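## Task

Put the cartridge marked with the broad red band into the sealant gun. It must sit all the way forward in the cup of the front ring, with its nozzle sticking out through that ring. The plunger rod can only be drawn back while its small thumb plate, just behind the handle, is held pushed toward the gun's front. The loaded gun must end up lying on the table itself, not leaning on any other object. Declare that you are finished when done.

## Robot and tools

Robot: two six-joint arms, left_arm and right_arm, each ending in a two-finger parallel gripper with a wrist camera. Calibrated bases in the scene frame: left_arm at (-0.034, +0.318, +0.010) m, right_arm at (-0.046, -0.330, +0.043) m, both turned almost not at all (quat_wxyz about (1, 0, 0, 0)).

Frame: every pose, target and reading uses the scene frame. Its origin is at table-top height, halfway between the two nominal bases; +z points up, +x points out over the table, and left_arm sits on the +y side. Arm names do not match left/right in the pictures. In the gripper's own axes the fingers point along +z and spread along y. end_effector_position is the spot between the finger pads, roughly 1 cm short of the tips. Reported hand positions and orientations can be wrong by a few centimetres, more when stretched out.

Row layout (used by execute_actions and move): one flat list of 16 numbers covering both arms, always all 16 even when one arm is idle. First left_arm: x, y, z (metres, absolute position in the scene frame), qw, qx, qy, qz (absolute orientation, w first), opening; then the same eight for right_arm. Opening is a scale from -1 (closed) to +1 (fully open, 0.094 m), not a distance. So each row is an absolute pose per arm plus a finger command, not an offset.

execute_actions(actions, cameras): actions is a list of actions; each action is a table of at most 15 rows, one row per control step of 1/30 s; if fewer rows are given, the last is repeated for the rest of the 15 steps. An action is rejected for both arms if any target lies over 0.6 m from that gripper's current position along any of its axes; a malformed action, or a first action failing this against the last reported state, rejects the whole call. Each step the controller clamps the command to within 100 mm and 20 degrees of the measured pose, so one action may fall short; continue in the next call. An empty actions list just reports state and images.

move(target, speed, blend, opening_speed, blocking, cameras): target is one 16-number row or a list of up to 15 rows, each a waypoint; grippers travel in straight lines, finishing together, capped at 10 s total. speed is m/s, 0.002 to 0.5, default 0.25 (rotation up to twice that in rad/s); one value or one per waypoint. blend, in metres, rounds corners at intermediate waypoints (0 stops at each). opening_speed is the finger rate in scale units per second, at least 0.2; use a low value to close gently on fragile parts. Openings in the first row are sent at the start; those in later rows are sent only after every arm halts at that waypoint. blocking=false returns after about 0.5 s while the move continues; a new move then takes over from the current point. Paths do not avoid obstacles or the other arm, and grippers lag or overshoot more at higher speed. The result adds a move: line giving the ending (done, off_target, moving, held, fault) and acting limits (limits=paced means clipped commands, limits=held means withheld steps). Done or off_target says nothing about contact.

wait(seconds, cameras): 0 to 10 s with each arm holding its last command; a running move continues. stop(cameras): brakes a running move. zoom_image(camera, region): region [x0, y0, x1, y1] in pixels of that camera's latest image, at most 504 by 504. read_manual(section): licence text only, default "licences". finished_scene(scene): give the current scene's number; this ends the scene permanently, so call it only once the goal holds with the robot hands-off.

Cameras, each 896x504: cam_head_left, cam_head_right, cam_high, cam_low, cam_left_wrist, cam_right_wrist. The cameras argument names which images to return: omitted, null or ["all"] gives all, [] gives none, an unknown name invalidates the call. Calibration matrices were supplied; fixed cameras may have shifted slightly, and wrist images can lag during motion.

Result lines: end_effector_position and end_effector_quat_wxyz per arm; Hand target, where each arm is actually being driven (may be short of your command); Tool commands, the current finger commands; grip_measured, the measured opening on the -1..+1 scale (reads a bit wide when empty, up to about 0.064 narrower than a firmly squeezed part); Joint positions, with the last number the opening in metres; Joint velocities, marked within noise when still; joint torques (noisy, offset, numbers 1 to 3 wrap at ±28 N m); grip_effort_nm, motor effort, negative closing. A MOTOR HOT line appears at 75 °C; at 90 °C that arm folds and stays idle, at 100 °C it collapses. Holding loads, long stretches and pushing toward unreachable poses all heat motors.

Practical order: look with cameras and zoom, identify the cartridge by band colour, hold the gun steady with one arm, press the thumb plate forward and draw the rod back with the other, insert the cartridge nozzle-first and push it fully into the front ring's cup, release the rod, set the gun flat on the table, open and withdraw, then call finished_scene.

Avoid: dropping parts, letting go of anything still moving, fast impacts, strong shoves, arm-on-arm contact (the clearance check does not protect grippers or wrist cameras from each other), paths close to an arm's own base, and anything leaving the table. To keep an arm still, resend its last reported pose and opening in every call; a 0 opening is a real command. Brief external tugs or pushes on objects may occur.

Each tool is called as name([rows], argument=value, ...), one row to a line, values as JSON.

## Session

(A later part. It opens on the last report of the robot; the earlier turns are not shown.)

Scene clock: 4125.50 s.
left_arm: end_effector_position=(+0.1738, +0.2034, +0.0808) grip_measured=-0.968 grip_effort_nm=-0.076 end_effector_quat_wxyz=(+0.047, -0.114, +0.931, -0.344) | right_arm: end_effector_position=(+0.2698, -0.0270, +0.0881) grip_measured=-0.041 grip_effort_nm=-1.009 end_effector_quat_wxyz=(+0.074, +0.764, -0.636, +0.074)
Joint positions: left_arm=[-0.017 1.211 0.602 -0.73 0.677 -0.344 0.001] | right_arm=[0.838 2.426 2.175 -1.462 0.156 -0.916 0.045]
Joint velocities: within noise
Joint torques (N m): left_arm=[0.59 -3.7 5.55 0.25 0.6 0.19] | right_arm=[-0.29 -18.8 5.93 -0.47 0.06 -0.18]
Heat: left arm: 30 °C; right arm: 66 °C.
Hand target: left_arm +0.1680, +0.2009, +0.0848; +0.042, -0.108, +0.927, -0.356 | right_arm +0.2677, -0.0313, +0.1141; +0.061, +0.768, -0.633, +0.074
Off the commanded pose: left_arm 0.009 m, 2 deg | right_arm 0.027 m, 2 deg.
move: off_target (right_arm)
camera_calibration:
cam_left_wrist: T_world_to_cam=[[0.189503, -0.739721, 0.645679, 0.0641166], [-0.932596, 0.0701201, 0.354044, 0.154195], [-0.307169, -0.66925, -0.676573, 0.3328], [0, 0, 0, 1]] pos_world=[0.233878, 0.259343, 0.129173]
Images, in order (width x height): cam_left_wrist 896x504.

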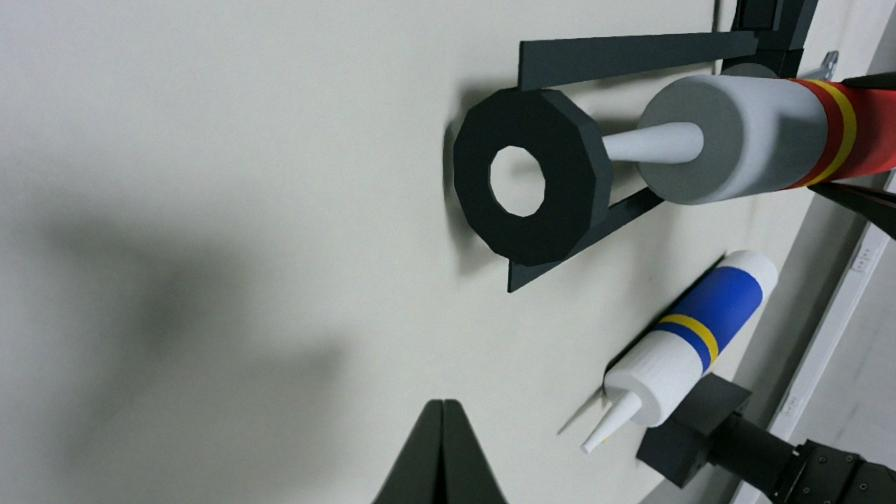

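move([
  [0.167,0.200,0.085,0.0406,-0.1057,0.9276,-0.3561,-0.97,0.2655,-0.030,0.095,-0.0596,-0.7790,0.6196,-0.0750,-0.25],
], speed=0.08, cameras=["cam_left_wrist"])

zoom_image(camera="cam_left_wrist", region=[400, 0, 760, 300])

Scene clock: 4195.20 s.
left_arm: end_effector_position=(+0.1738, +0.2034, +0.0808) grip_measured=-0.968 grip_effort_nm=-0.081 end_effector_quat_wxyz=(+0.047, -0.114, +0.931, -0.344) | right_arm: end_effector_position=(+0.2644, -0.0358, +0.0732) grip_measured=-0.041 grip_effort_nm=-1.009 end_effector_quat_wxyz=(+0.088, +0.768, -0.630, +0.073)
Joint positions: left_arm=[-0.017 1.211 0.602 -0.73 0.677 -0.344 0.001] | right_arm=[0.834 2.411 2.084 -1.413 0.156 -0.933 0.045]
Joint velocities: within noise
Joint torques (N m): left_arm=[0.06 -3.73 5.65 0.25 0.64 0.2] | right_arm=[0.29 -18.24 5.33 -0.06 0.09 -0.29]
Heat: left arm: 29 °C; right arm: 75 °C. Fold the right arm in close to its base, or ease its load, before you think long.
Hand target: left_arm +0.1674, +0.1999, +0.0848; +0.041, -0.106, +0.928, -0.356 | right_arm +0.2666, -0.0318, +0.0944; +0.061, +0.777, -0.622, +0.075
Off the commanded pose: left_arm 0.009 m, 2 deg | right_arm 0.023 m, 4 deg.
MOTOR HOT: joint 2 (shoulder) of the right arm reports 75 °C; the controller's stop level is 90 °C. To cool a motor, set the load down, stop pushing, or move to a pose that needs little force.
move: off_target (right_arm)
camera_calibration:
cam_left_wrist: T_world_to_cam=[[0.189503, -0.739721, 0.645679, 0.0641166], [-0.932596, 0.0701201, 0.354044, 0.154195], [-0.307169, -0.66925, -0.676573, 0.3328], [0, 0, 0, 1]] pos_world=[0.233878, 0.259343, 0.129173]
Images, in order (width x height): cam_left_wrist 896x504.

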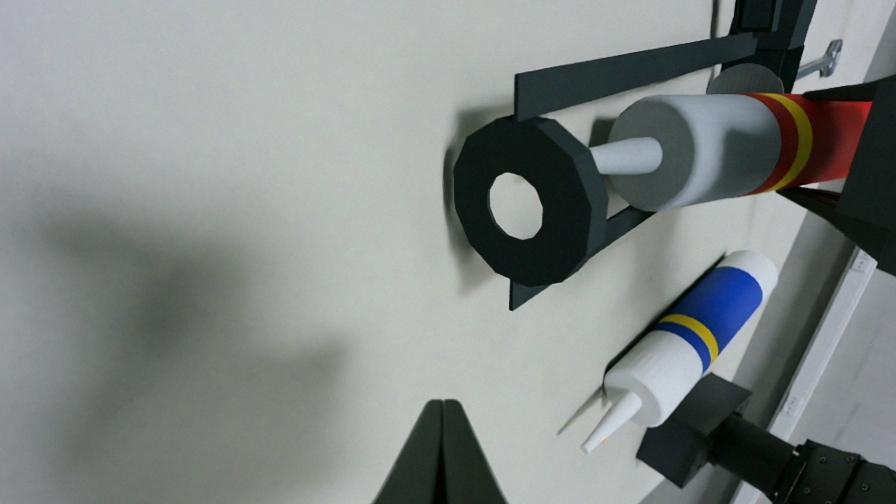

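Scaled by 1.400 from the camera's 896x504 image, which has a finer 1280x720 frame.

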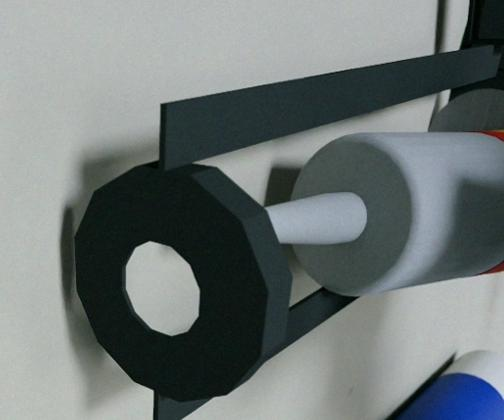

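execute_actions(actions=[])

Scene clock: 4232.77 s.
left_arm: end_effector_position=(+0.1738, +0.2034, +0.0808) grip_measured=-0.968 grip_effort_nm=-0.076 end_effector_quat_wxyz=(+0.047, -0.114, +0.931, -0.344) | right_arm: end_effector_position=(+0.2644, -0.0358, +0.0732) grip_measured=-0.041 grip_effort_nm=-1.004 end_effector_quat_wxyz=(+0.088, +0.768, -0.630, +0.073)
Joint positions: left_arm=[-0.017 1.211 0.602 -0.73 0.677 -0.344 0.001] | right_arm=[0.834 2.411 2.084 -1.413 0.156 -0.933 0.045]
Joint velocities: within noise
Joint torques (N m): left_arm=[0.05 -3.58 5.74 0.24 0.61 0.22] | right_arm=[0.31 -18.22 5.33 -0.06 0.1 -0.28]
Heat: left arm: 29 °C; right arm: 79 °C. Fold the right arm in close to its base, or ease its load, before you think long.
Hand target: left_arm +0.1674, +0.1999, +0.0848; +0.041, -0.106, +0.928, -0.356 | right_arm +0.2666, -0.0318, +0.0944; +0.061, +0.777, -0.622, +0.075
Tool commands: left_gripper/opening=-0.97 right_gripper/opening=-0.25
Off the commanded pose: left_arm 0.009 m, 2 deg | right_arm 0.023 m, 4 deg.
MOTOR HOT: still on. Joint 2 (shoulder) of the right arm reports 79 °C.
camera_calibration:
cam_left_wrist: T_world_to_cam=[[0.189503, -0.739721, 0.645679, 0.0641166], [-0.932596, 0.0701201, 0.354044, 0.154195], [-0.307169, -0.66925, -0.676573, 0.3328], [0, 0, 0, 1]] pos_world=[0.233878, 0.259343, 0.129173]
cam_right_wrist: T_world_to_cam=[[0.983302, 0.179438, -0.0303122, -0.250992], [0.161555, -0.78407, 0.599278, -0.0745575], [0.083766, -0.594168, -0.799967, 0.0977796], [0, 0, 0, 1]] pos_world=[0.250655, 0.0446766, 0.115293]

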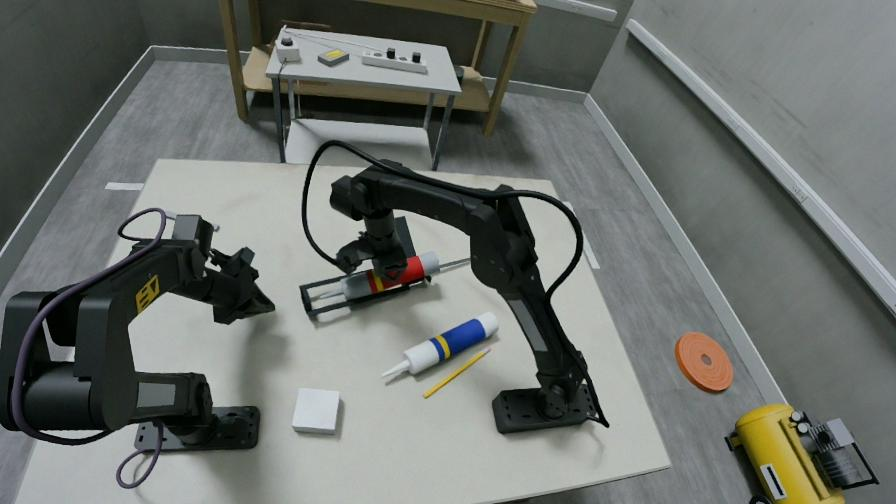

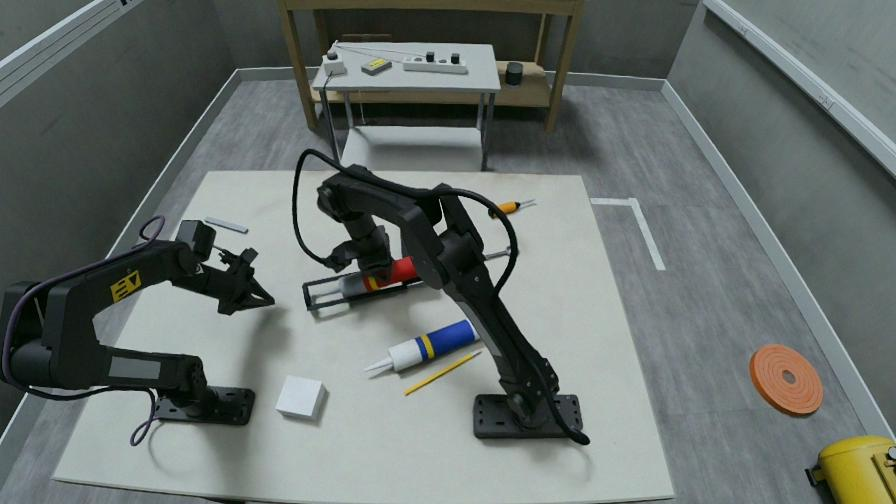

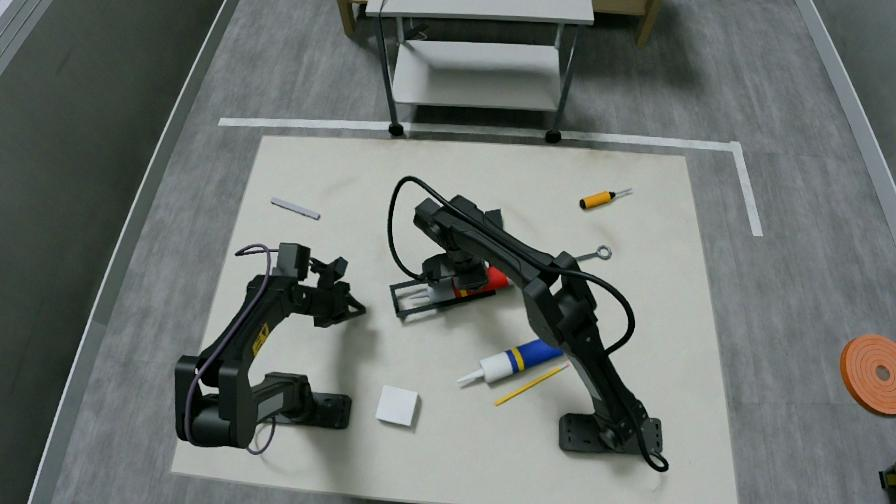

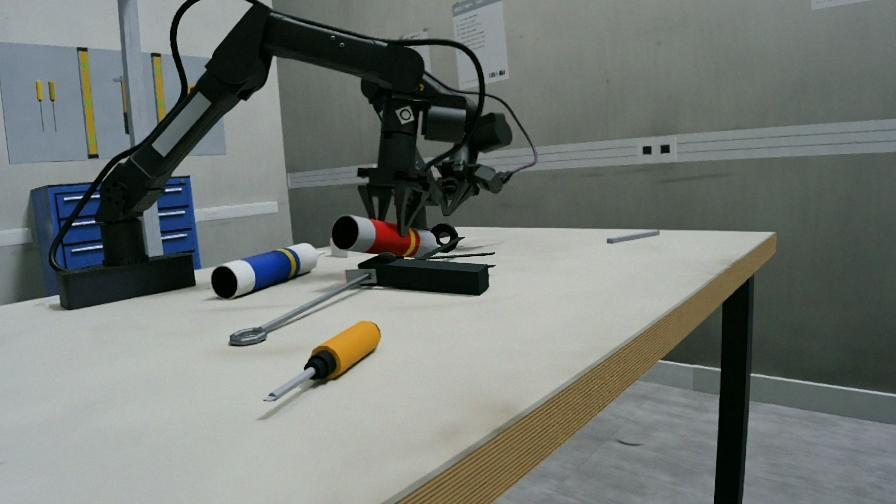

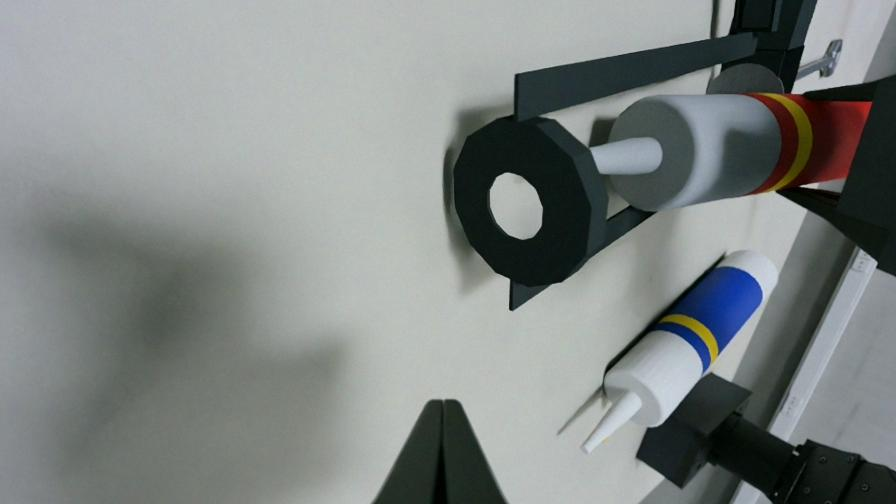

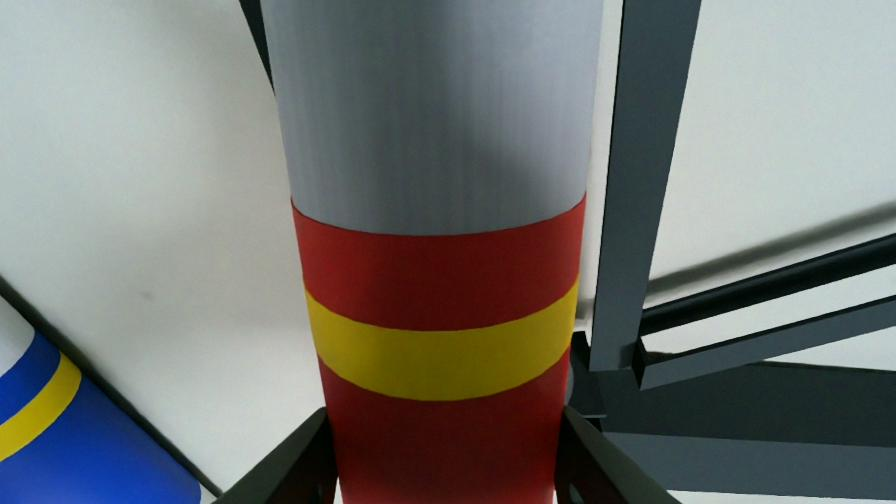

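move([
  [0.167,0.200,0.085,0.0406,-0.1057,0.9276,-0.3561,-0.97,0.2711,-0.066,0.125,-0.0596,-0.7790,0.6196,-0.0750,-0.25],
  [0.167,0.200,0.085,0.0406,-0.1057,0.9276,-0.3561,-0.97,0.27,-0.10,0.18,-0.0,-0.7826,0.6225,-0.0,-0.25],
  [0.167,0.200,0.085,0.0406,-0.1057,0.9276,-0.3561,-0.97,0.19,-0.27,0.22,-0.0,-0.7826,0.6225,-0.0,-0.25],
], speed=0.12, blend=0.02, cameras=["cam_high","cam_left_wrist"])

Scene clock: 4263.93 s.
left_arm: end_effector_position=(+0.1738, +0.2034, +0.0808) grip_measured=-0.968 grip_effort_nm=-0.071 end_effector_quat_wxyz=(+0.047, -0.114, +0.931, -0.344) | right_arm: end_effector_position=(+0.1962, -0.2690, +0.2151) grip_measured=-0.041 grip_effort_nm=-1.009 end_effector_quat_wxyz=(+0.010, +0.780, -0.625, +0.003)
Joint positions: left_arm=[-0.017 1.211 0.602 -0.73 0.677 -0.344 0.001] | right_arm=[0.266 1.509 1.422 -1.497 0.016 -1.537 0.045]
Joint velocities: within noise
Joint torques (N m): left_arm=[0.14 -3.78 5.6 0.26 0.59 0.24] | right_arm=[-0.35 -8.01 5.91 -0.08 -0.13 -0.2]
Heat: left arm: 29 °C; right arm: 77 °C. Fold the right arm in close to its base, or ease its load, before you think long.
Hand target: left_arm +0.1674, +0.1999, +0.0848; +0.041, -0.106, +0.928, -0.356 | right_arm +0.1882, -0.2694, +0.2213; +0.004, +0.784, -0.621, -0.001
Off the commanded pose: left_arm 0.009 m, 2 deg | right_arm 0.008 m, 1 deg.
MOTOR HOT: still on. Joint 2 (shoulder) of the right arm reports 77 °C.
move: done
camera_calibration:
cam_left_wrist: T_world_to_cam=[[0.189503, -0.739721, 0.645679, 0.0641166], [-0.932596, 0.0701201, 0.354044, 0.154195], [-0.307169, -0.66925, -0.676573, 0.3328], [0, 0, 0, 1]] pos_world=[0.233878, 0.259343, 0.129173]
Images, in order (width x height): cam_high 896x504, cam_left_wrist 896x504.

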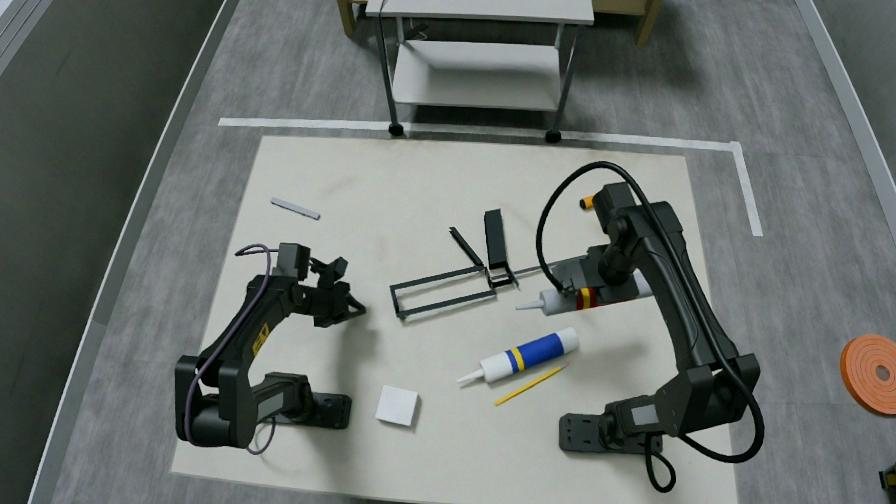

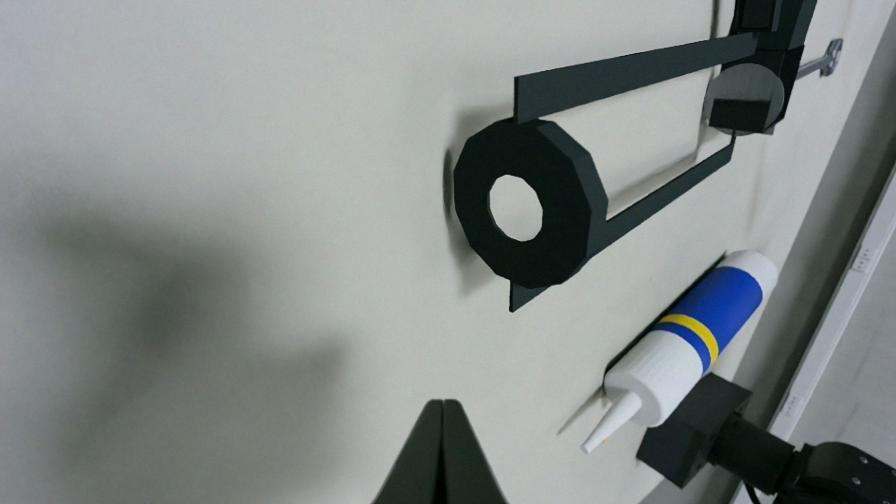

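move([
  [0.185,0.170,0.13,0.0,-0.1149,0.9934,0.0,0.0,0.1882,-0.2694,0.2213,0.0,-0.7826,0.6225,0.0,-0.25],
  [0.206,0.124,0.11,0.0,-0.1149,0.9934,0.0,0.0,0.1882,-0.2694,0.2213,0.0,-0.7826,0.6225,0.0,-0.25],
], speed=0.12, blend=0.02, cameras=["cam_high","cam_left_wrist","cam_low"])

zoom_image(camera="cam_high", region=[340, 200, 560, 340])

Scene clock: 4296.87 s.
left_arm: end_effector_position=(+0.1944, +0.1295, +0.1053) grip_measured=-0.002 grip_effort_nm=0.095 end_effector_quat_wxyz=(-0.018, -0.105, +0.994, +0.005) | right_arm: end_effector_position=(+0.1949, -0.2690, +0.2136) grip_measured=-0.041 grip_effort_nm=-1.009 end_effector_quat_wxyz=(+0.012, +0.780, -0.625, +0.000)
Joint positions: left_arm=[-0.68 1.704 1.318 -1.217 0.019 -0.892 0.047] | right_arm=[0.266 1.509 1.415 -1.497 0.015 -1.537 0.045]
Joint velocities: within noise
Joint torques (N m): left_arm=[-0.35 -5.72 8.36 0.19 -0.18 -0.14] | right_arm=[-0.49 -8.57 5.81 0 -0.13 -0.14]
Heat: left arm: 29 °C; right arm: 58 °C.
Hand target: left_arm +0.2053, +0.1242, +0.1100; +0.001, -0.110, +0.994, +0.001 | right_arm +0.1883, -0.2694, +0.2209; +0.000, +0.782, -0.623, +0.000
Off the commanded pose: left_arm 0.014 m, 2 deg | right_arm 0.010 m, 1 deg.
MOTOR HOT: cleared for the motors of the right arm.
move: off_target (left_arm)
camera_calibration:
cam_left_wrist: T_world_to_cam=[[0.217345, -0.975864, -0.0212344, 0.0851548], [-0.843767, -0.198772, 0.498545, 0.172275], [-0.490732, -0.0904393, -0.866604, 0.286868], [0, 0, 0, 1]] pos_world=[0.267627, 0.143287, 0.164523]
Images, in order (width x height): cam_high 896x504, cam_low 896x504, cam_left_wrist 896x504.

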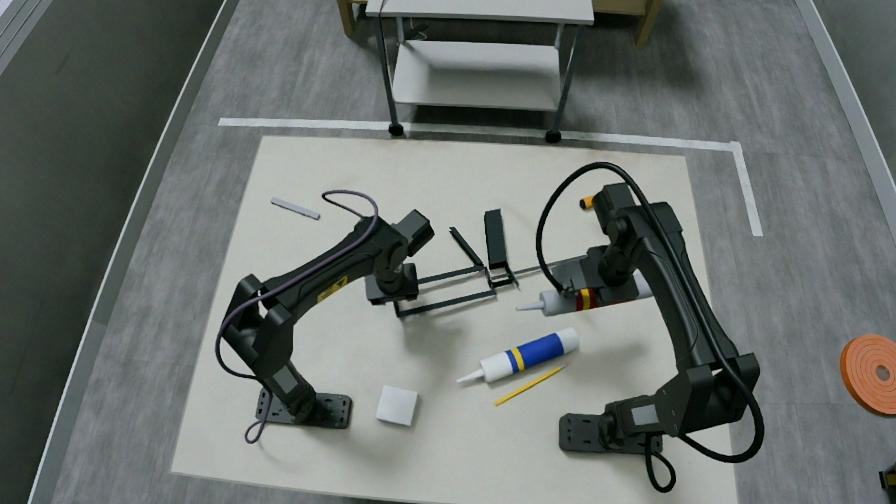

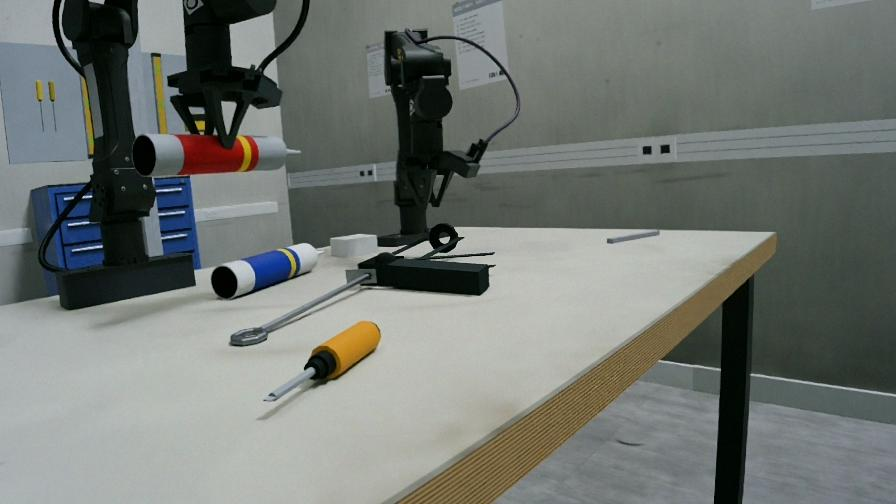

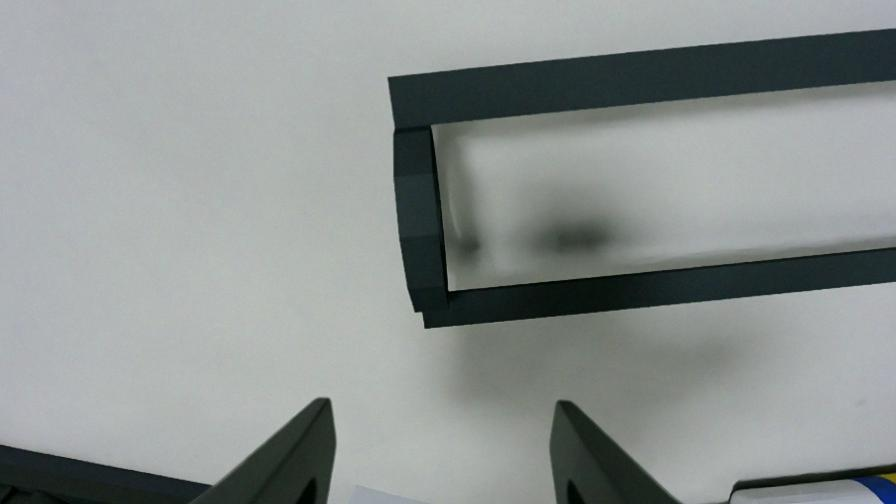

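Scaled by 2.291 from the camera's 896x504 image, which has a finer 1280x720 frame.

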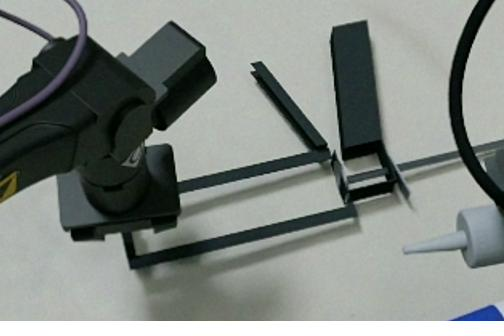

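move(target=[0.224,0.138,0.088,0.0,-0.1149,0.9934,0.0,0.0,0.1883,-0.2694,0.2209,0.0,-0.7826,0.6225,0.0,-0.25], speed=0.1, cameras=["cam_left_wrist"])

Scene clock: 4318.30 s.
left_arm: end_effector_position=(+0.2181, +0.1370, +0.0949) grip_measured=-0.002 grip_effort_nm=0.105 end_effector_quat_wxyz=(-0.008, -0.124, +0.992, -0.004) | right_arm: end_effector_position=(+0.1949, -0.2690, +0.2136) grip_measured=-0.041 grip_effort_nm=-1.004 end_effector_quat_wxyz=(+0.012, +0.780, -0.625, +0.000)
Joint positions: left_arm=[-0.614 1.739 1.318 -1.156 0.017 -0.866 0.047] | right_arm=[0.266 1.509 1.415 -1.497 0.015 -1.537 0.045]
Joint velocities: within noise
Joint torques (N m): left_arm=[0.29 -5.85 5.09 0.39 -0.15 0.17] | right_arm=[-0.49 -8.57 5.71 0.02 -0.14 -0.15]
Heat: left arm: 29 °C; right arm: 56 °C.
Hand target: left_arm +0.2233, +0.1380, +0.0881; -0.001, -0.119, +0.993, +0.000 | right_arm +0.1885, -0.2694, +0.2206; +0.000, +0.783, -0.623, +0.000
Off the commanded pose: left_arm 0.009 m, 2 deg | right_arm 0.010 m, 1 deg.
move: done
camera_calibration:
cam_left_wrist: T_world_to_cam=[[0.256309, -0.966594, -0.00128594, 0.075406], [-0.846009, -0.224977, 0.483377, 0.204431], [-0.467519, -0.122806, -0.875411, 0.290451], [0, 0, 0, 1]] pos_world=[0.289415, 0.154548, 0.155544]
Images, in order (width x height): cam_left_wrist 896x504.

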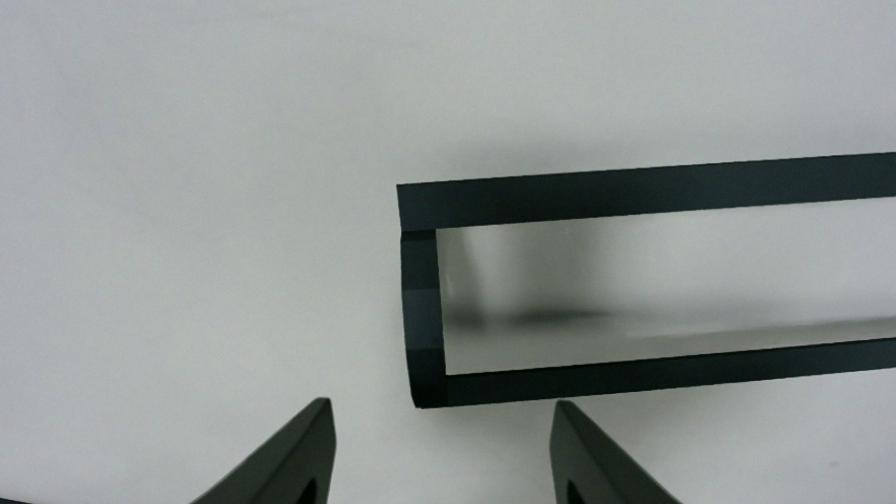

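move(target=[0.220,0.142,0.046,0.0,-0.1149,0.9934,0.0,0.0,0.1883,-0.2694,0.2209,0.0,-0.7826,0.6225,0.0,-0.25], speed=0.08, cameras=["cam_left_wrist","cam_low"])

Scene clock: 4334.13 s.
left_arm: end_effector_position=(+0.2128, +0.1407, +0.0513) grip_measured=-0.002 grip_effort_nm=0.100 end_effector_quat_wxyz=(-0.010, -0.119, +0.993, -0.003) | right_arm: end_effector_position=(+0.1949, -0.2690, +0.2136) grip_measured=-0.041 grip_effort_nm=-1.004 end_effector_quat_wxyz=(+0.012, +0.780, -0.625, +0.000)
Joint positions: left_arm=[-0.614 1.764 1.168 -0.986 0.017 -0.855 0.047] | right_arm=[0.266 1.509 1.415 -1.497 0.015 -1.537 0.045]
Joint velocities: within noise
Joint torques (N m): left_arm=[0.51 -5.85 5.22 0.39 -0.15 0.17] | right_arm=[-0.47 -8.57 5.71 0.02 -0.14 -0.14]
Heat: left arm: 29 °C; right arm: 55 °C.
Hand target: left_arm +0.2194, +0.1423, +0.0462; +0.000, -0.116, +0.993, +0.000 | right_arm +0.1885, -0.2694, +0.2206; +0.000, +0.783, -0.623, +0.000
Off the commanded pose: left_arm 0.009 m, 1 deg | right_arm 0.010 m, 1 deg.
move: done
camera_calibration:
cam_left_wrist: T_world_to_cam=[[0.245906, -0.969283, -0.0046019, 0.0830657], [-0.846609, -0.217091, 0.485927, 0.220791], [-0.471999, -0.115596, -0.873987, 0.25012], [0, 0, 0, 1]] pos_world=[0.284554, 0.157359, 0.111696]
Images, in order (width x height): cam_low 896x504, cam_left_wrist 896x504.

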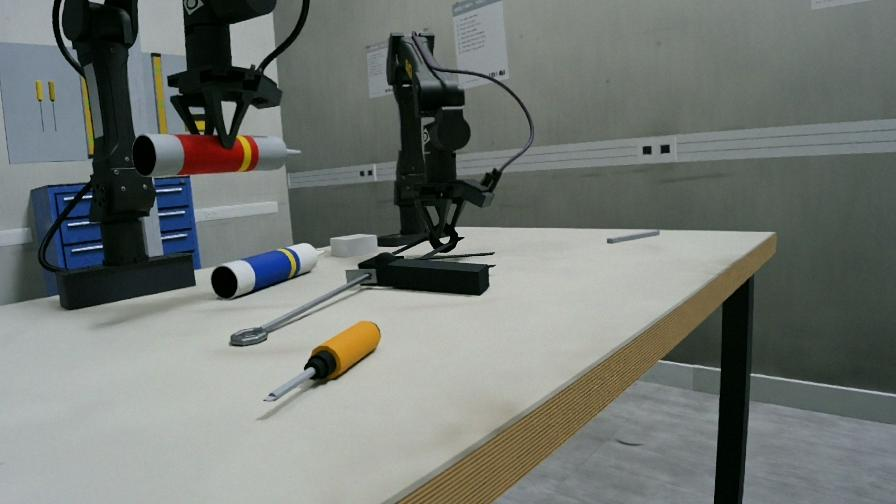

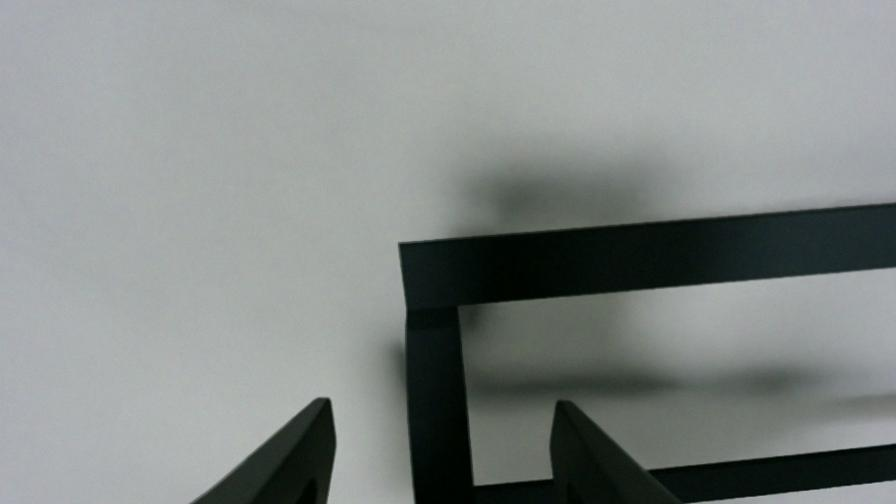

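move([
  [0.220,0.142,0.046,0.0,-0.1435,0.9897,0.0,0.0,0.1883,-0.2694,0.2209,0.0,-0.7826,0.6225,0.0,-0.25],
  [0.220,0.142,0.046,0.0,-0.1435,0.9897,0.0,-0.85,0.1883,-0.2694,0.2209,0.0,-0.7826,0.6225,0.0,-0.25],
], speed=0.08, opening_speed=0.5, cameras=["cam_left_wrist","cam_high"])

Scene clock: 4352.27 s.
left_arm: end_effector_position=(+0.2169, +0.1447, +0.0495) grip_measured=-0.800 grip_effort_nm=-1.018 end_effector_quat_wxyz=(-0.005, -0.141, +0.990, +0.003) | right_arm: end_effector_position=(+0.1949, -0.2690, +0.2136) grip_measured=-0.041 grip_effort_nm=-1.009 end_effector_quat_wxyz=(+0.012, +0.780, -0.625, +0.000)
Joint positions: left_arm=[-0.605 1.77 1.168 -0.98 0.002 -0.89 0.009] | right_arm=[0.266 1.509 1.415 -1.497 0.015 -1.537 0.045]
Joint velocities: within noise
Joint torques (N m): left_arm=[0.36 -6.06 5.23 0.33 -0.06 0.01] | right_arm=[-0.49 -8.57 5.71 0.02 -0.14 -0.14]
Heat: left arm: 29 °C; right arm: 54 °C.
Hand target: left_arm +0.2215, +0.1448, +0.0460; +0.002, -0.143, +0.990, +0.003 | right_arm +0.1885, -0.2694, +0.2206; +0.000, +0.783, -0.623, +0.000
Off the commanded pose: left_arm 0.005 m, 1 deg | right_arm 0.010 m, 1 deg.
move: done
camera_calibration:
cam_left_wrist: T_world_to_cam=[[0.288686, -0.957309, -0.0148529, 0.0753722], [-0.840228, -0.260755, 0.475419, 0.231387], [-0.458996, -0.124767, -0.879634, 0.249703], [0, 0, 0, 1]] pos_world=[0.287272, 0.163645, 0.11076]
Images, in order (width x height): cam_high 896x504, cam_left_wrist 896x504.

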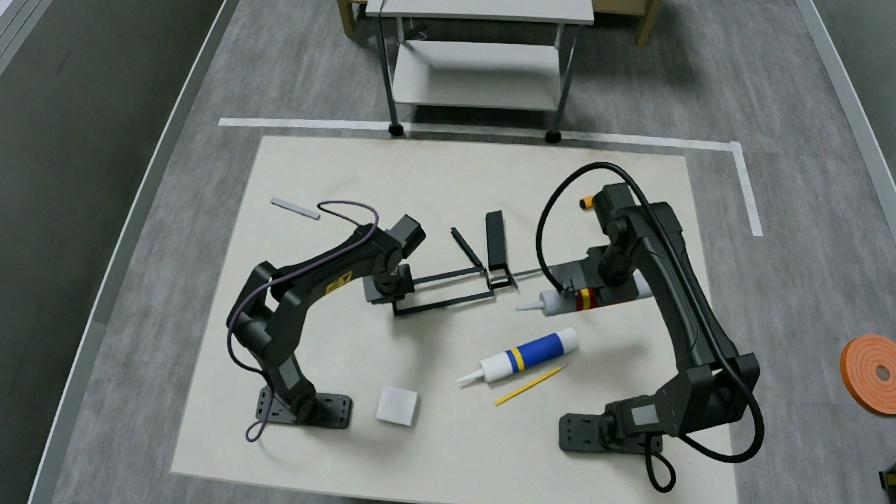

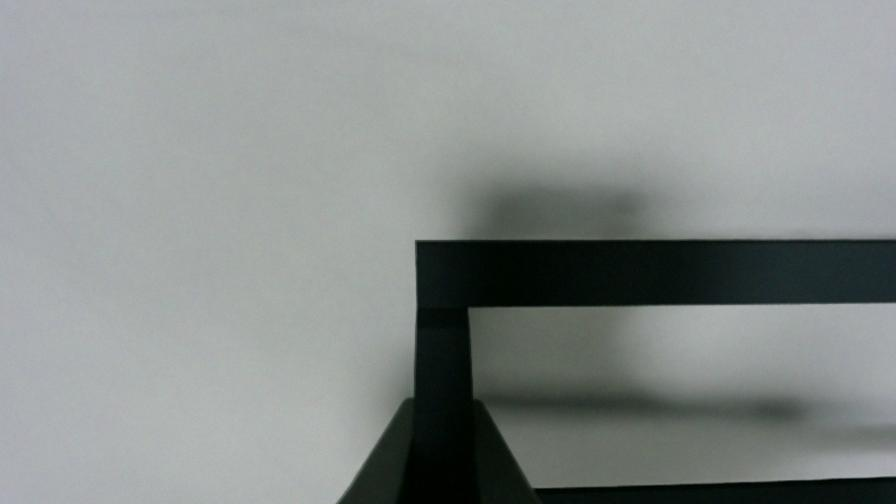

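move(target=[0.232,0.038,0.046,0.0,-0.1435,0.9897,0.0,-0.85,0.1883,-0.2694,0.2209,0.0,-0.7826,0.6225,0.0,-0.25], speed=0.07, cameras=["cam_left_wrist","cam_high","cam_low","cam_head_right"])

Scene clock: 4368.37 s.
left_arm: end_effector_position=(+0.2263, +0.0488, +0.0452) grip_measured=-0.808 grip_effort_nm=-1.018 end_effector_quat_wxyz=(-0.009, -0.144, +0.989, +0.007) | right_arm: end_effector_position=(+0.1949, -0.2690, +0.2136) grip_measured=-0.041 grip_effort_nm=-1.009 end_effector_quat_wxyz=(+0.012, +0.780, -0.625, +0.000)
Joint positions: left_arm=[-0.8 2.035 1.51 -1.067 0.006 -1.091 0.009] | right_arm=[0.266 1.509 1.415 -1.497 0.015 -1.537 0.045]
Joint velocities: within noise
Joint torques (N m): left_arm=[-0.84 -7.42 8.36 0.2 0.01 -0.15] | right_arm=[-0.49 -8.57 5.72 0.01 -0.14 -0.15]
Heat: left arm: 30 °C; right arm: 54 °C.
Hand target: left_arm +0.2324, +0.0382, +0.0457; -0.001, -0.147, +0.989, -0.002 | right_arm +0.1885, -0.2694, +0.2206; +0.000, +0.783, -0.623, +0.000
Off the commanded pose: left_arm 0.012 m, 1 deg | right_arm 0.010 m, 1 deg.
move: off_target (left_arm)
camera_calibration:
cam_left_wrist: T_world_to_cam=[[0.294416, -0.95538, -0.0238425, -0.0201542], [-0.83399, -0.26903, 0.481751, 0.215101], [-0.46667, -0.121951, -0.875984, 0.239678], [0, 0, 0, 1]] pos_world=[0.297176, 0.0678424, 0.105848]
Images, in order (width x height): cam_head_right 896x504, cam_high 896x504, cam_low 896x504, cam_left_wrist 896x504.

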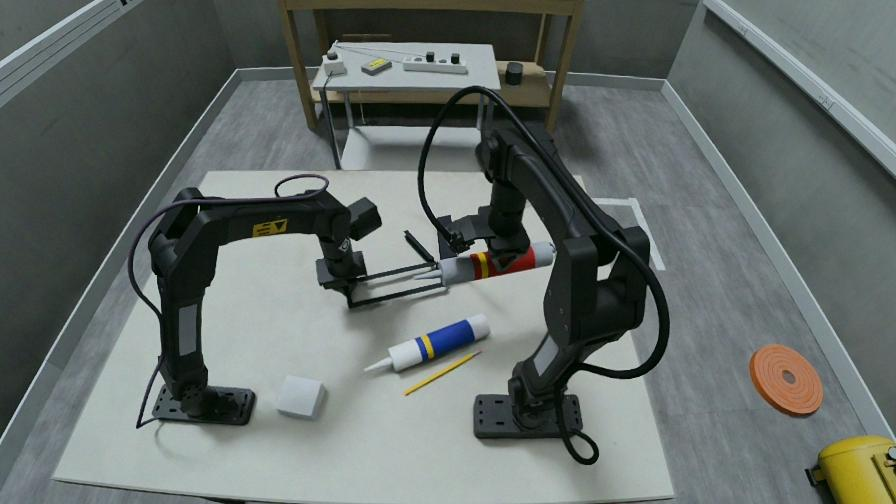

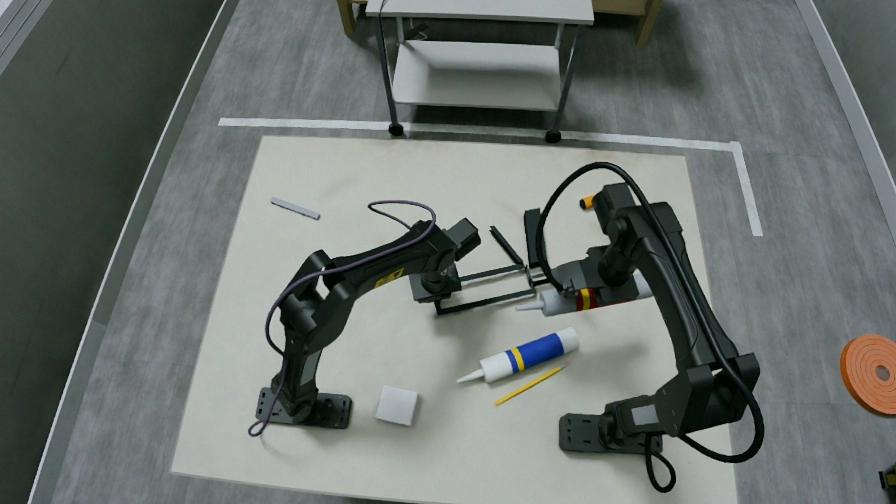

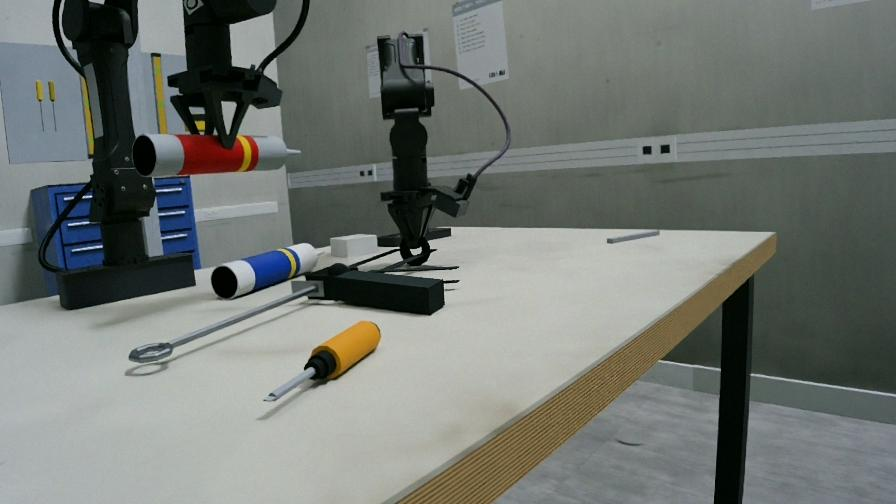

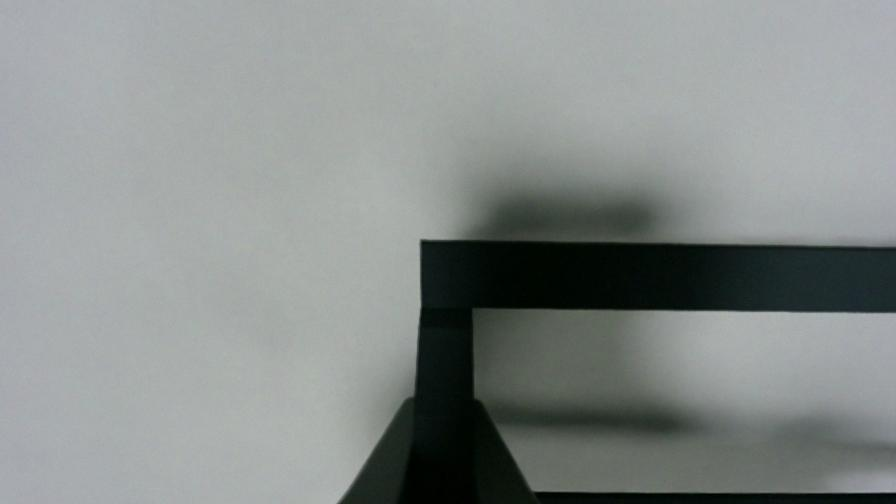

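move([
  [0.232,0.038,0.046,0.0,-0.1435,0.9897,0.0,-0.3,0.1883,-0.2694,0.2209,0.0,-0.7826,0.6225,0.0,-0.25],
  [0.230,0.042,0.13,0.0,-0.1435,0.9897,0.0,0.8,0.1883,-0.2694,0.2209,0.0,-0.7826,0.6225,0.0,-0.25],
  [0.20,0.14,0.15,-0.2543,-0.7238,0.5454,-0.3375,0.85,0.1883,-0.2694,0.2209,0.0,-0.7826,0.6225,0.0,-0.25],
  [0.202,0.133,0.103,-0.2543,-0.7238,0.5454,-0.3375,0.85,0.1883,-0.2694,0.2209,0.0,-0.7826,0.6225,0.0,-0.25],
], speed=0.15, cameras=["cam_left_wrist","cam_high","cam_low"])

Scene clock: 4428.60 s.
left_arm: end_effector_position=(+0.1981, +0.1427, +0.1390) grip_measured=+0.798 grip_effort_nm=0.100 end_effector_quat_wxyz=(+0.277, +0.698, -0.590, +0.297) | right_arm: end_effector_position=(+0.1948, -0.2687, +0.2136) grip_measured=-0.041 grip_effort_nm=-1.004 end_effector_quat_wxyz=(+0.012, +0.780, -0.625, -0.001)
Joint positions: left_arm=[-0.203 1.313 0.836 -0.756 0.781 -2.084 0.084] | right_arm=[0.266 1.509 1.415 -1.497 0.013 -1.537 0.045]
Joint velocities: within noise
Joint torques (N m): left_arm=[0.38 -5.78 5.49 0.95 0.67 -0.15] | right_arm=[-0.49 -8.57 5.71 0.01 -0.13 -0.15]
Heat: left arm: 30 °C; right arm: 52 °C.
Hand target: left_arm +0.2003, +0.1394, +0.1498; +0.281, +0.687, -0.587, +0.323 | right_arm +0.1884, -0.2691, +0.2206; +0.000, +0.783, -0.623, +0.000
Tool commands: left_gripper/opening=+0.8 right_gripper/opening=-0.25
Off the commanded pose: left_arm 0.038 m, 8 deg | right_arm 0.010 m, 1 deg.
joint sent to its limit (left arm) — joint 6 (wrist roll), lower limit.
move: off_target (left_arm; path cut at 10 s); path passed 2 of 4 targets; target 3's new opening was not sent; target 2's new opening was sent with left_arm's hand 0.020 m and 2 deg from that target
camera_calibration:
cam_left_wrist: T_world_to_cam=[[0.98729, 0.151388, -0.0483855, -0.211664], [0.0834731, -0.234852, 0.96844, -0.0826813], [0.135247, -0.96017, -0.244503, 0.232772], [0, 0, 0, 1]] pos_world=[0.184394, 0.236126, 0.126744]
Images, in order (width x height): cam_high 896x504, cam_low 896x504, cam_left_wrist 896x504.

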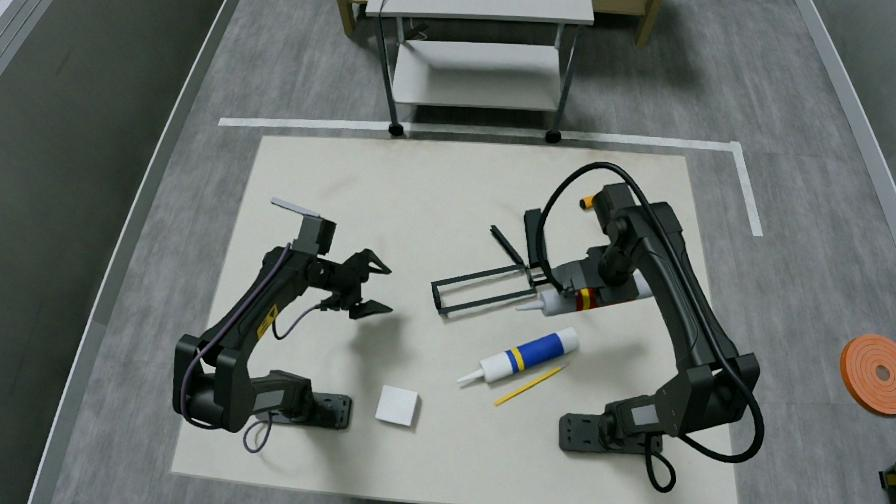

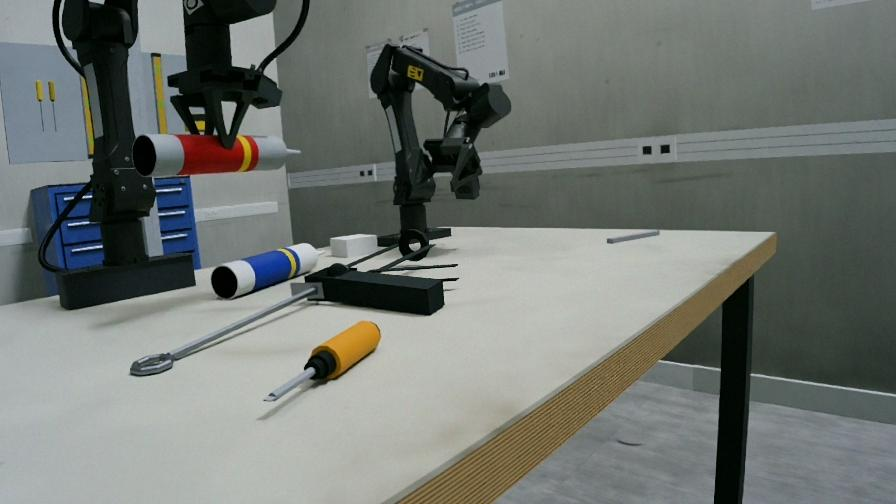

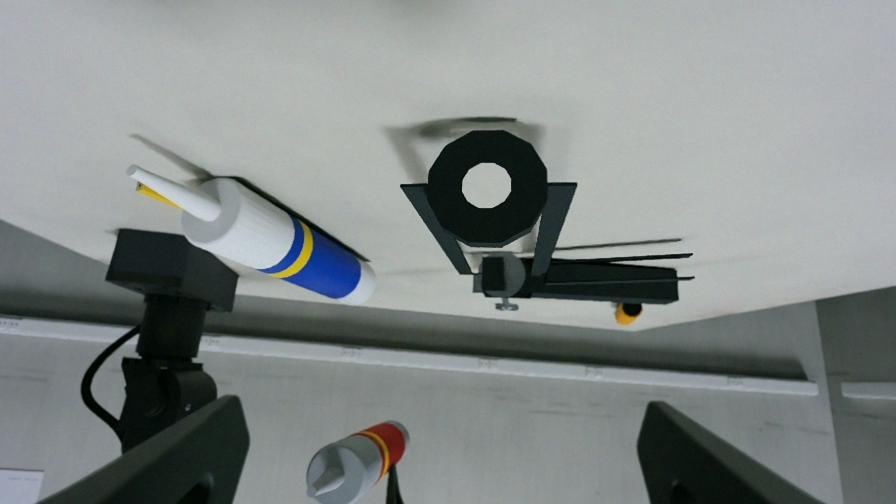

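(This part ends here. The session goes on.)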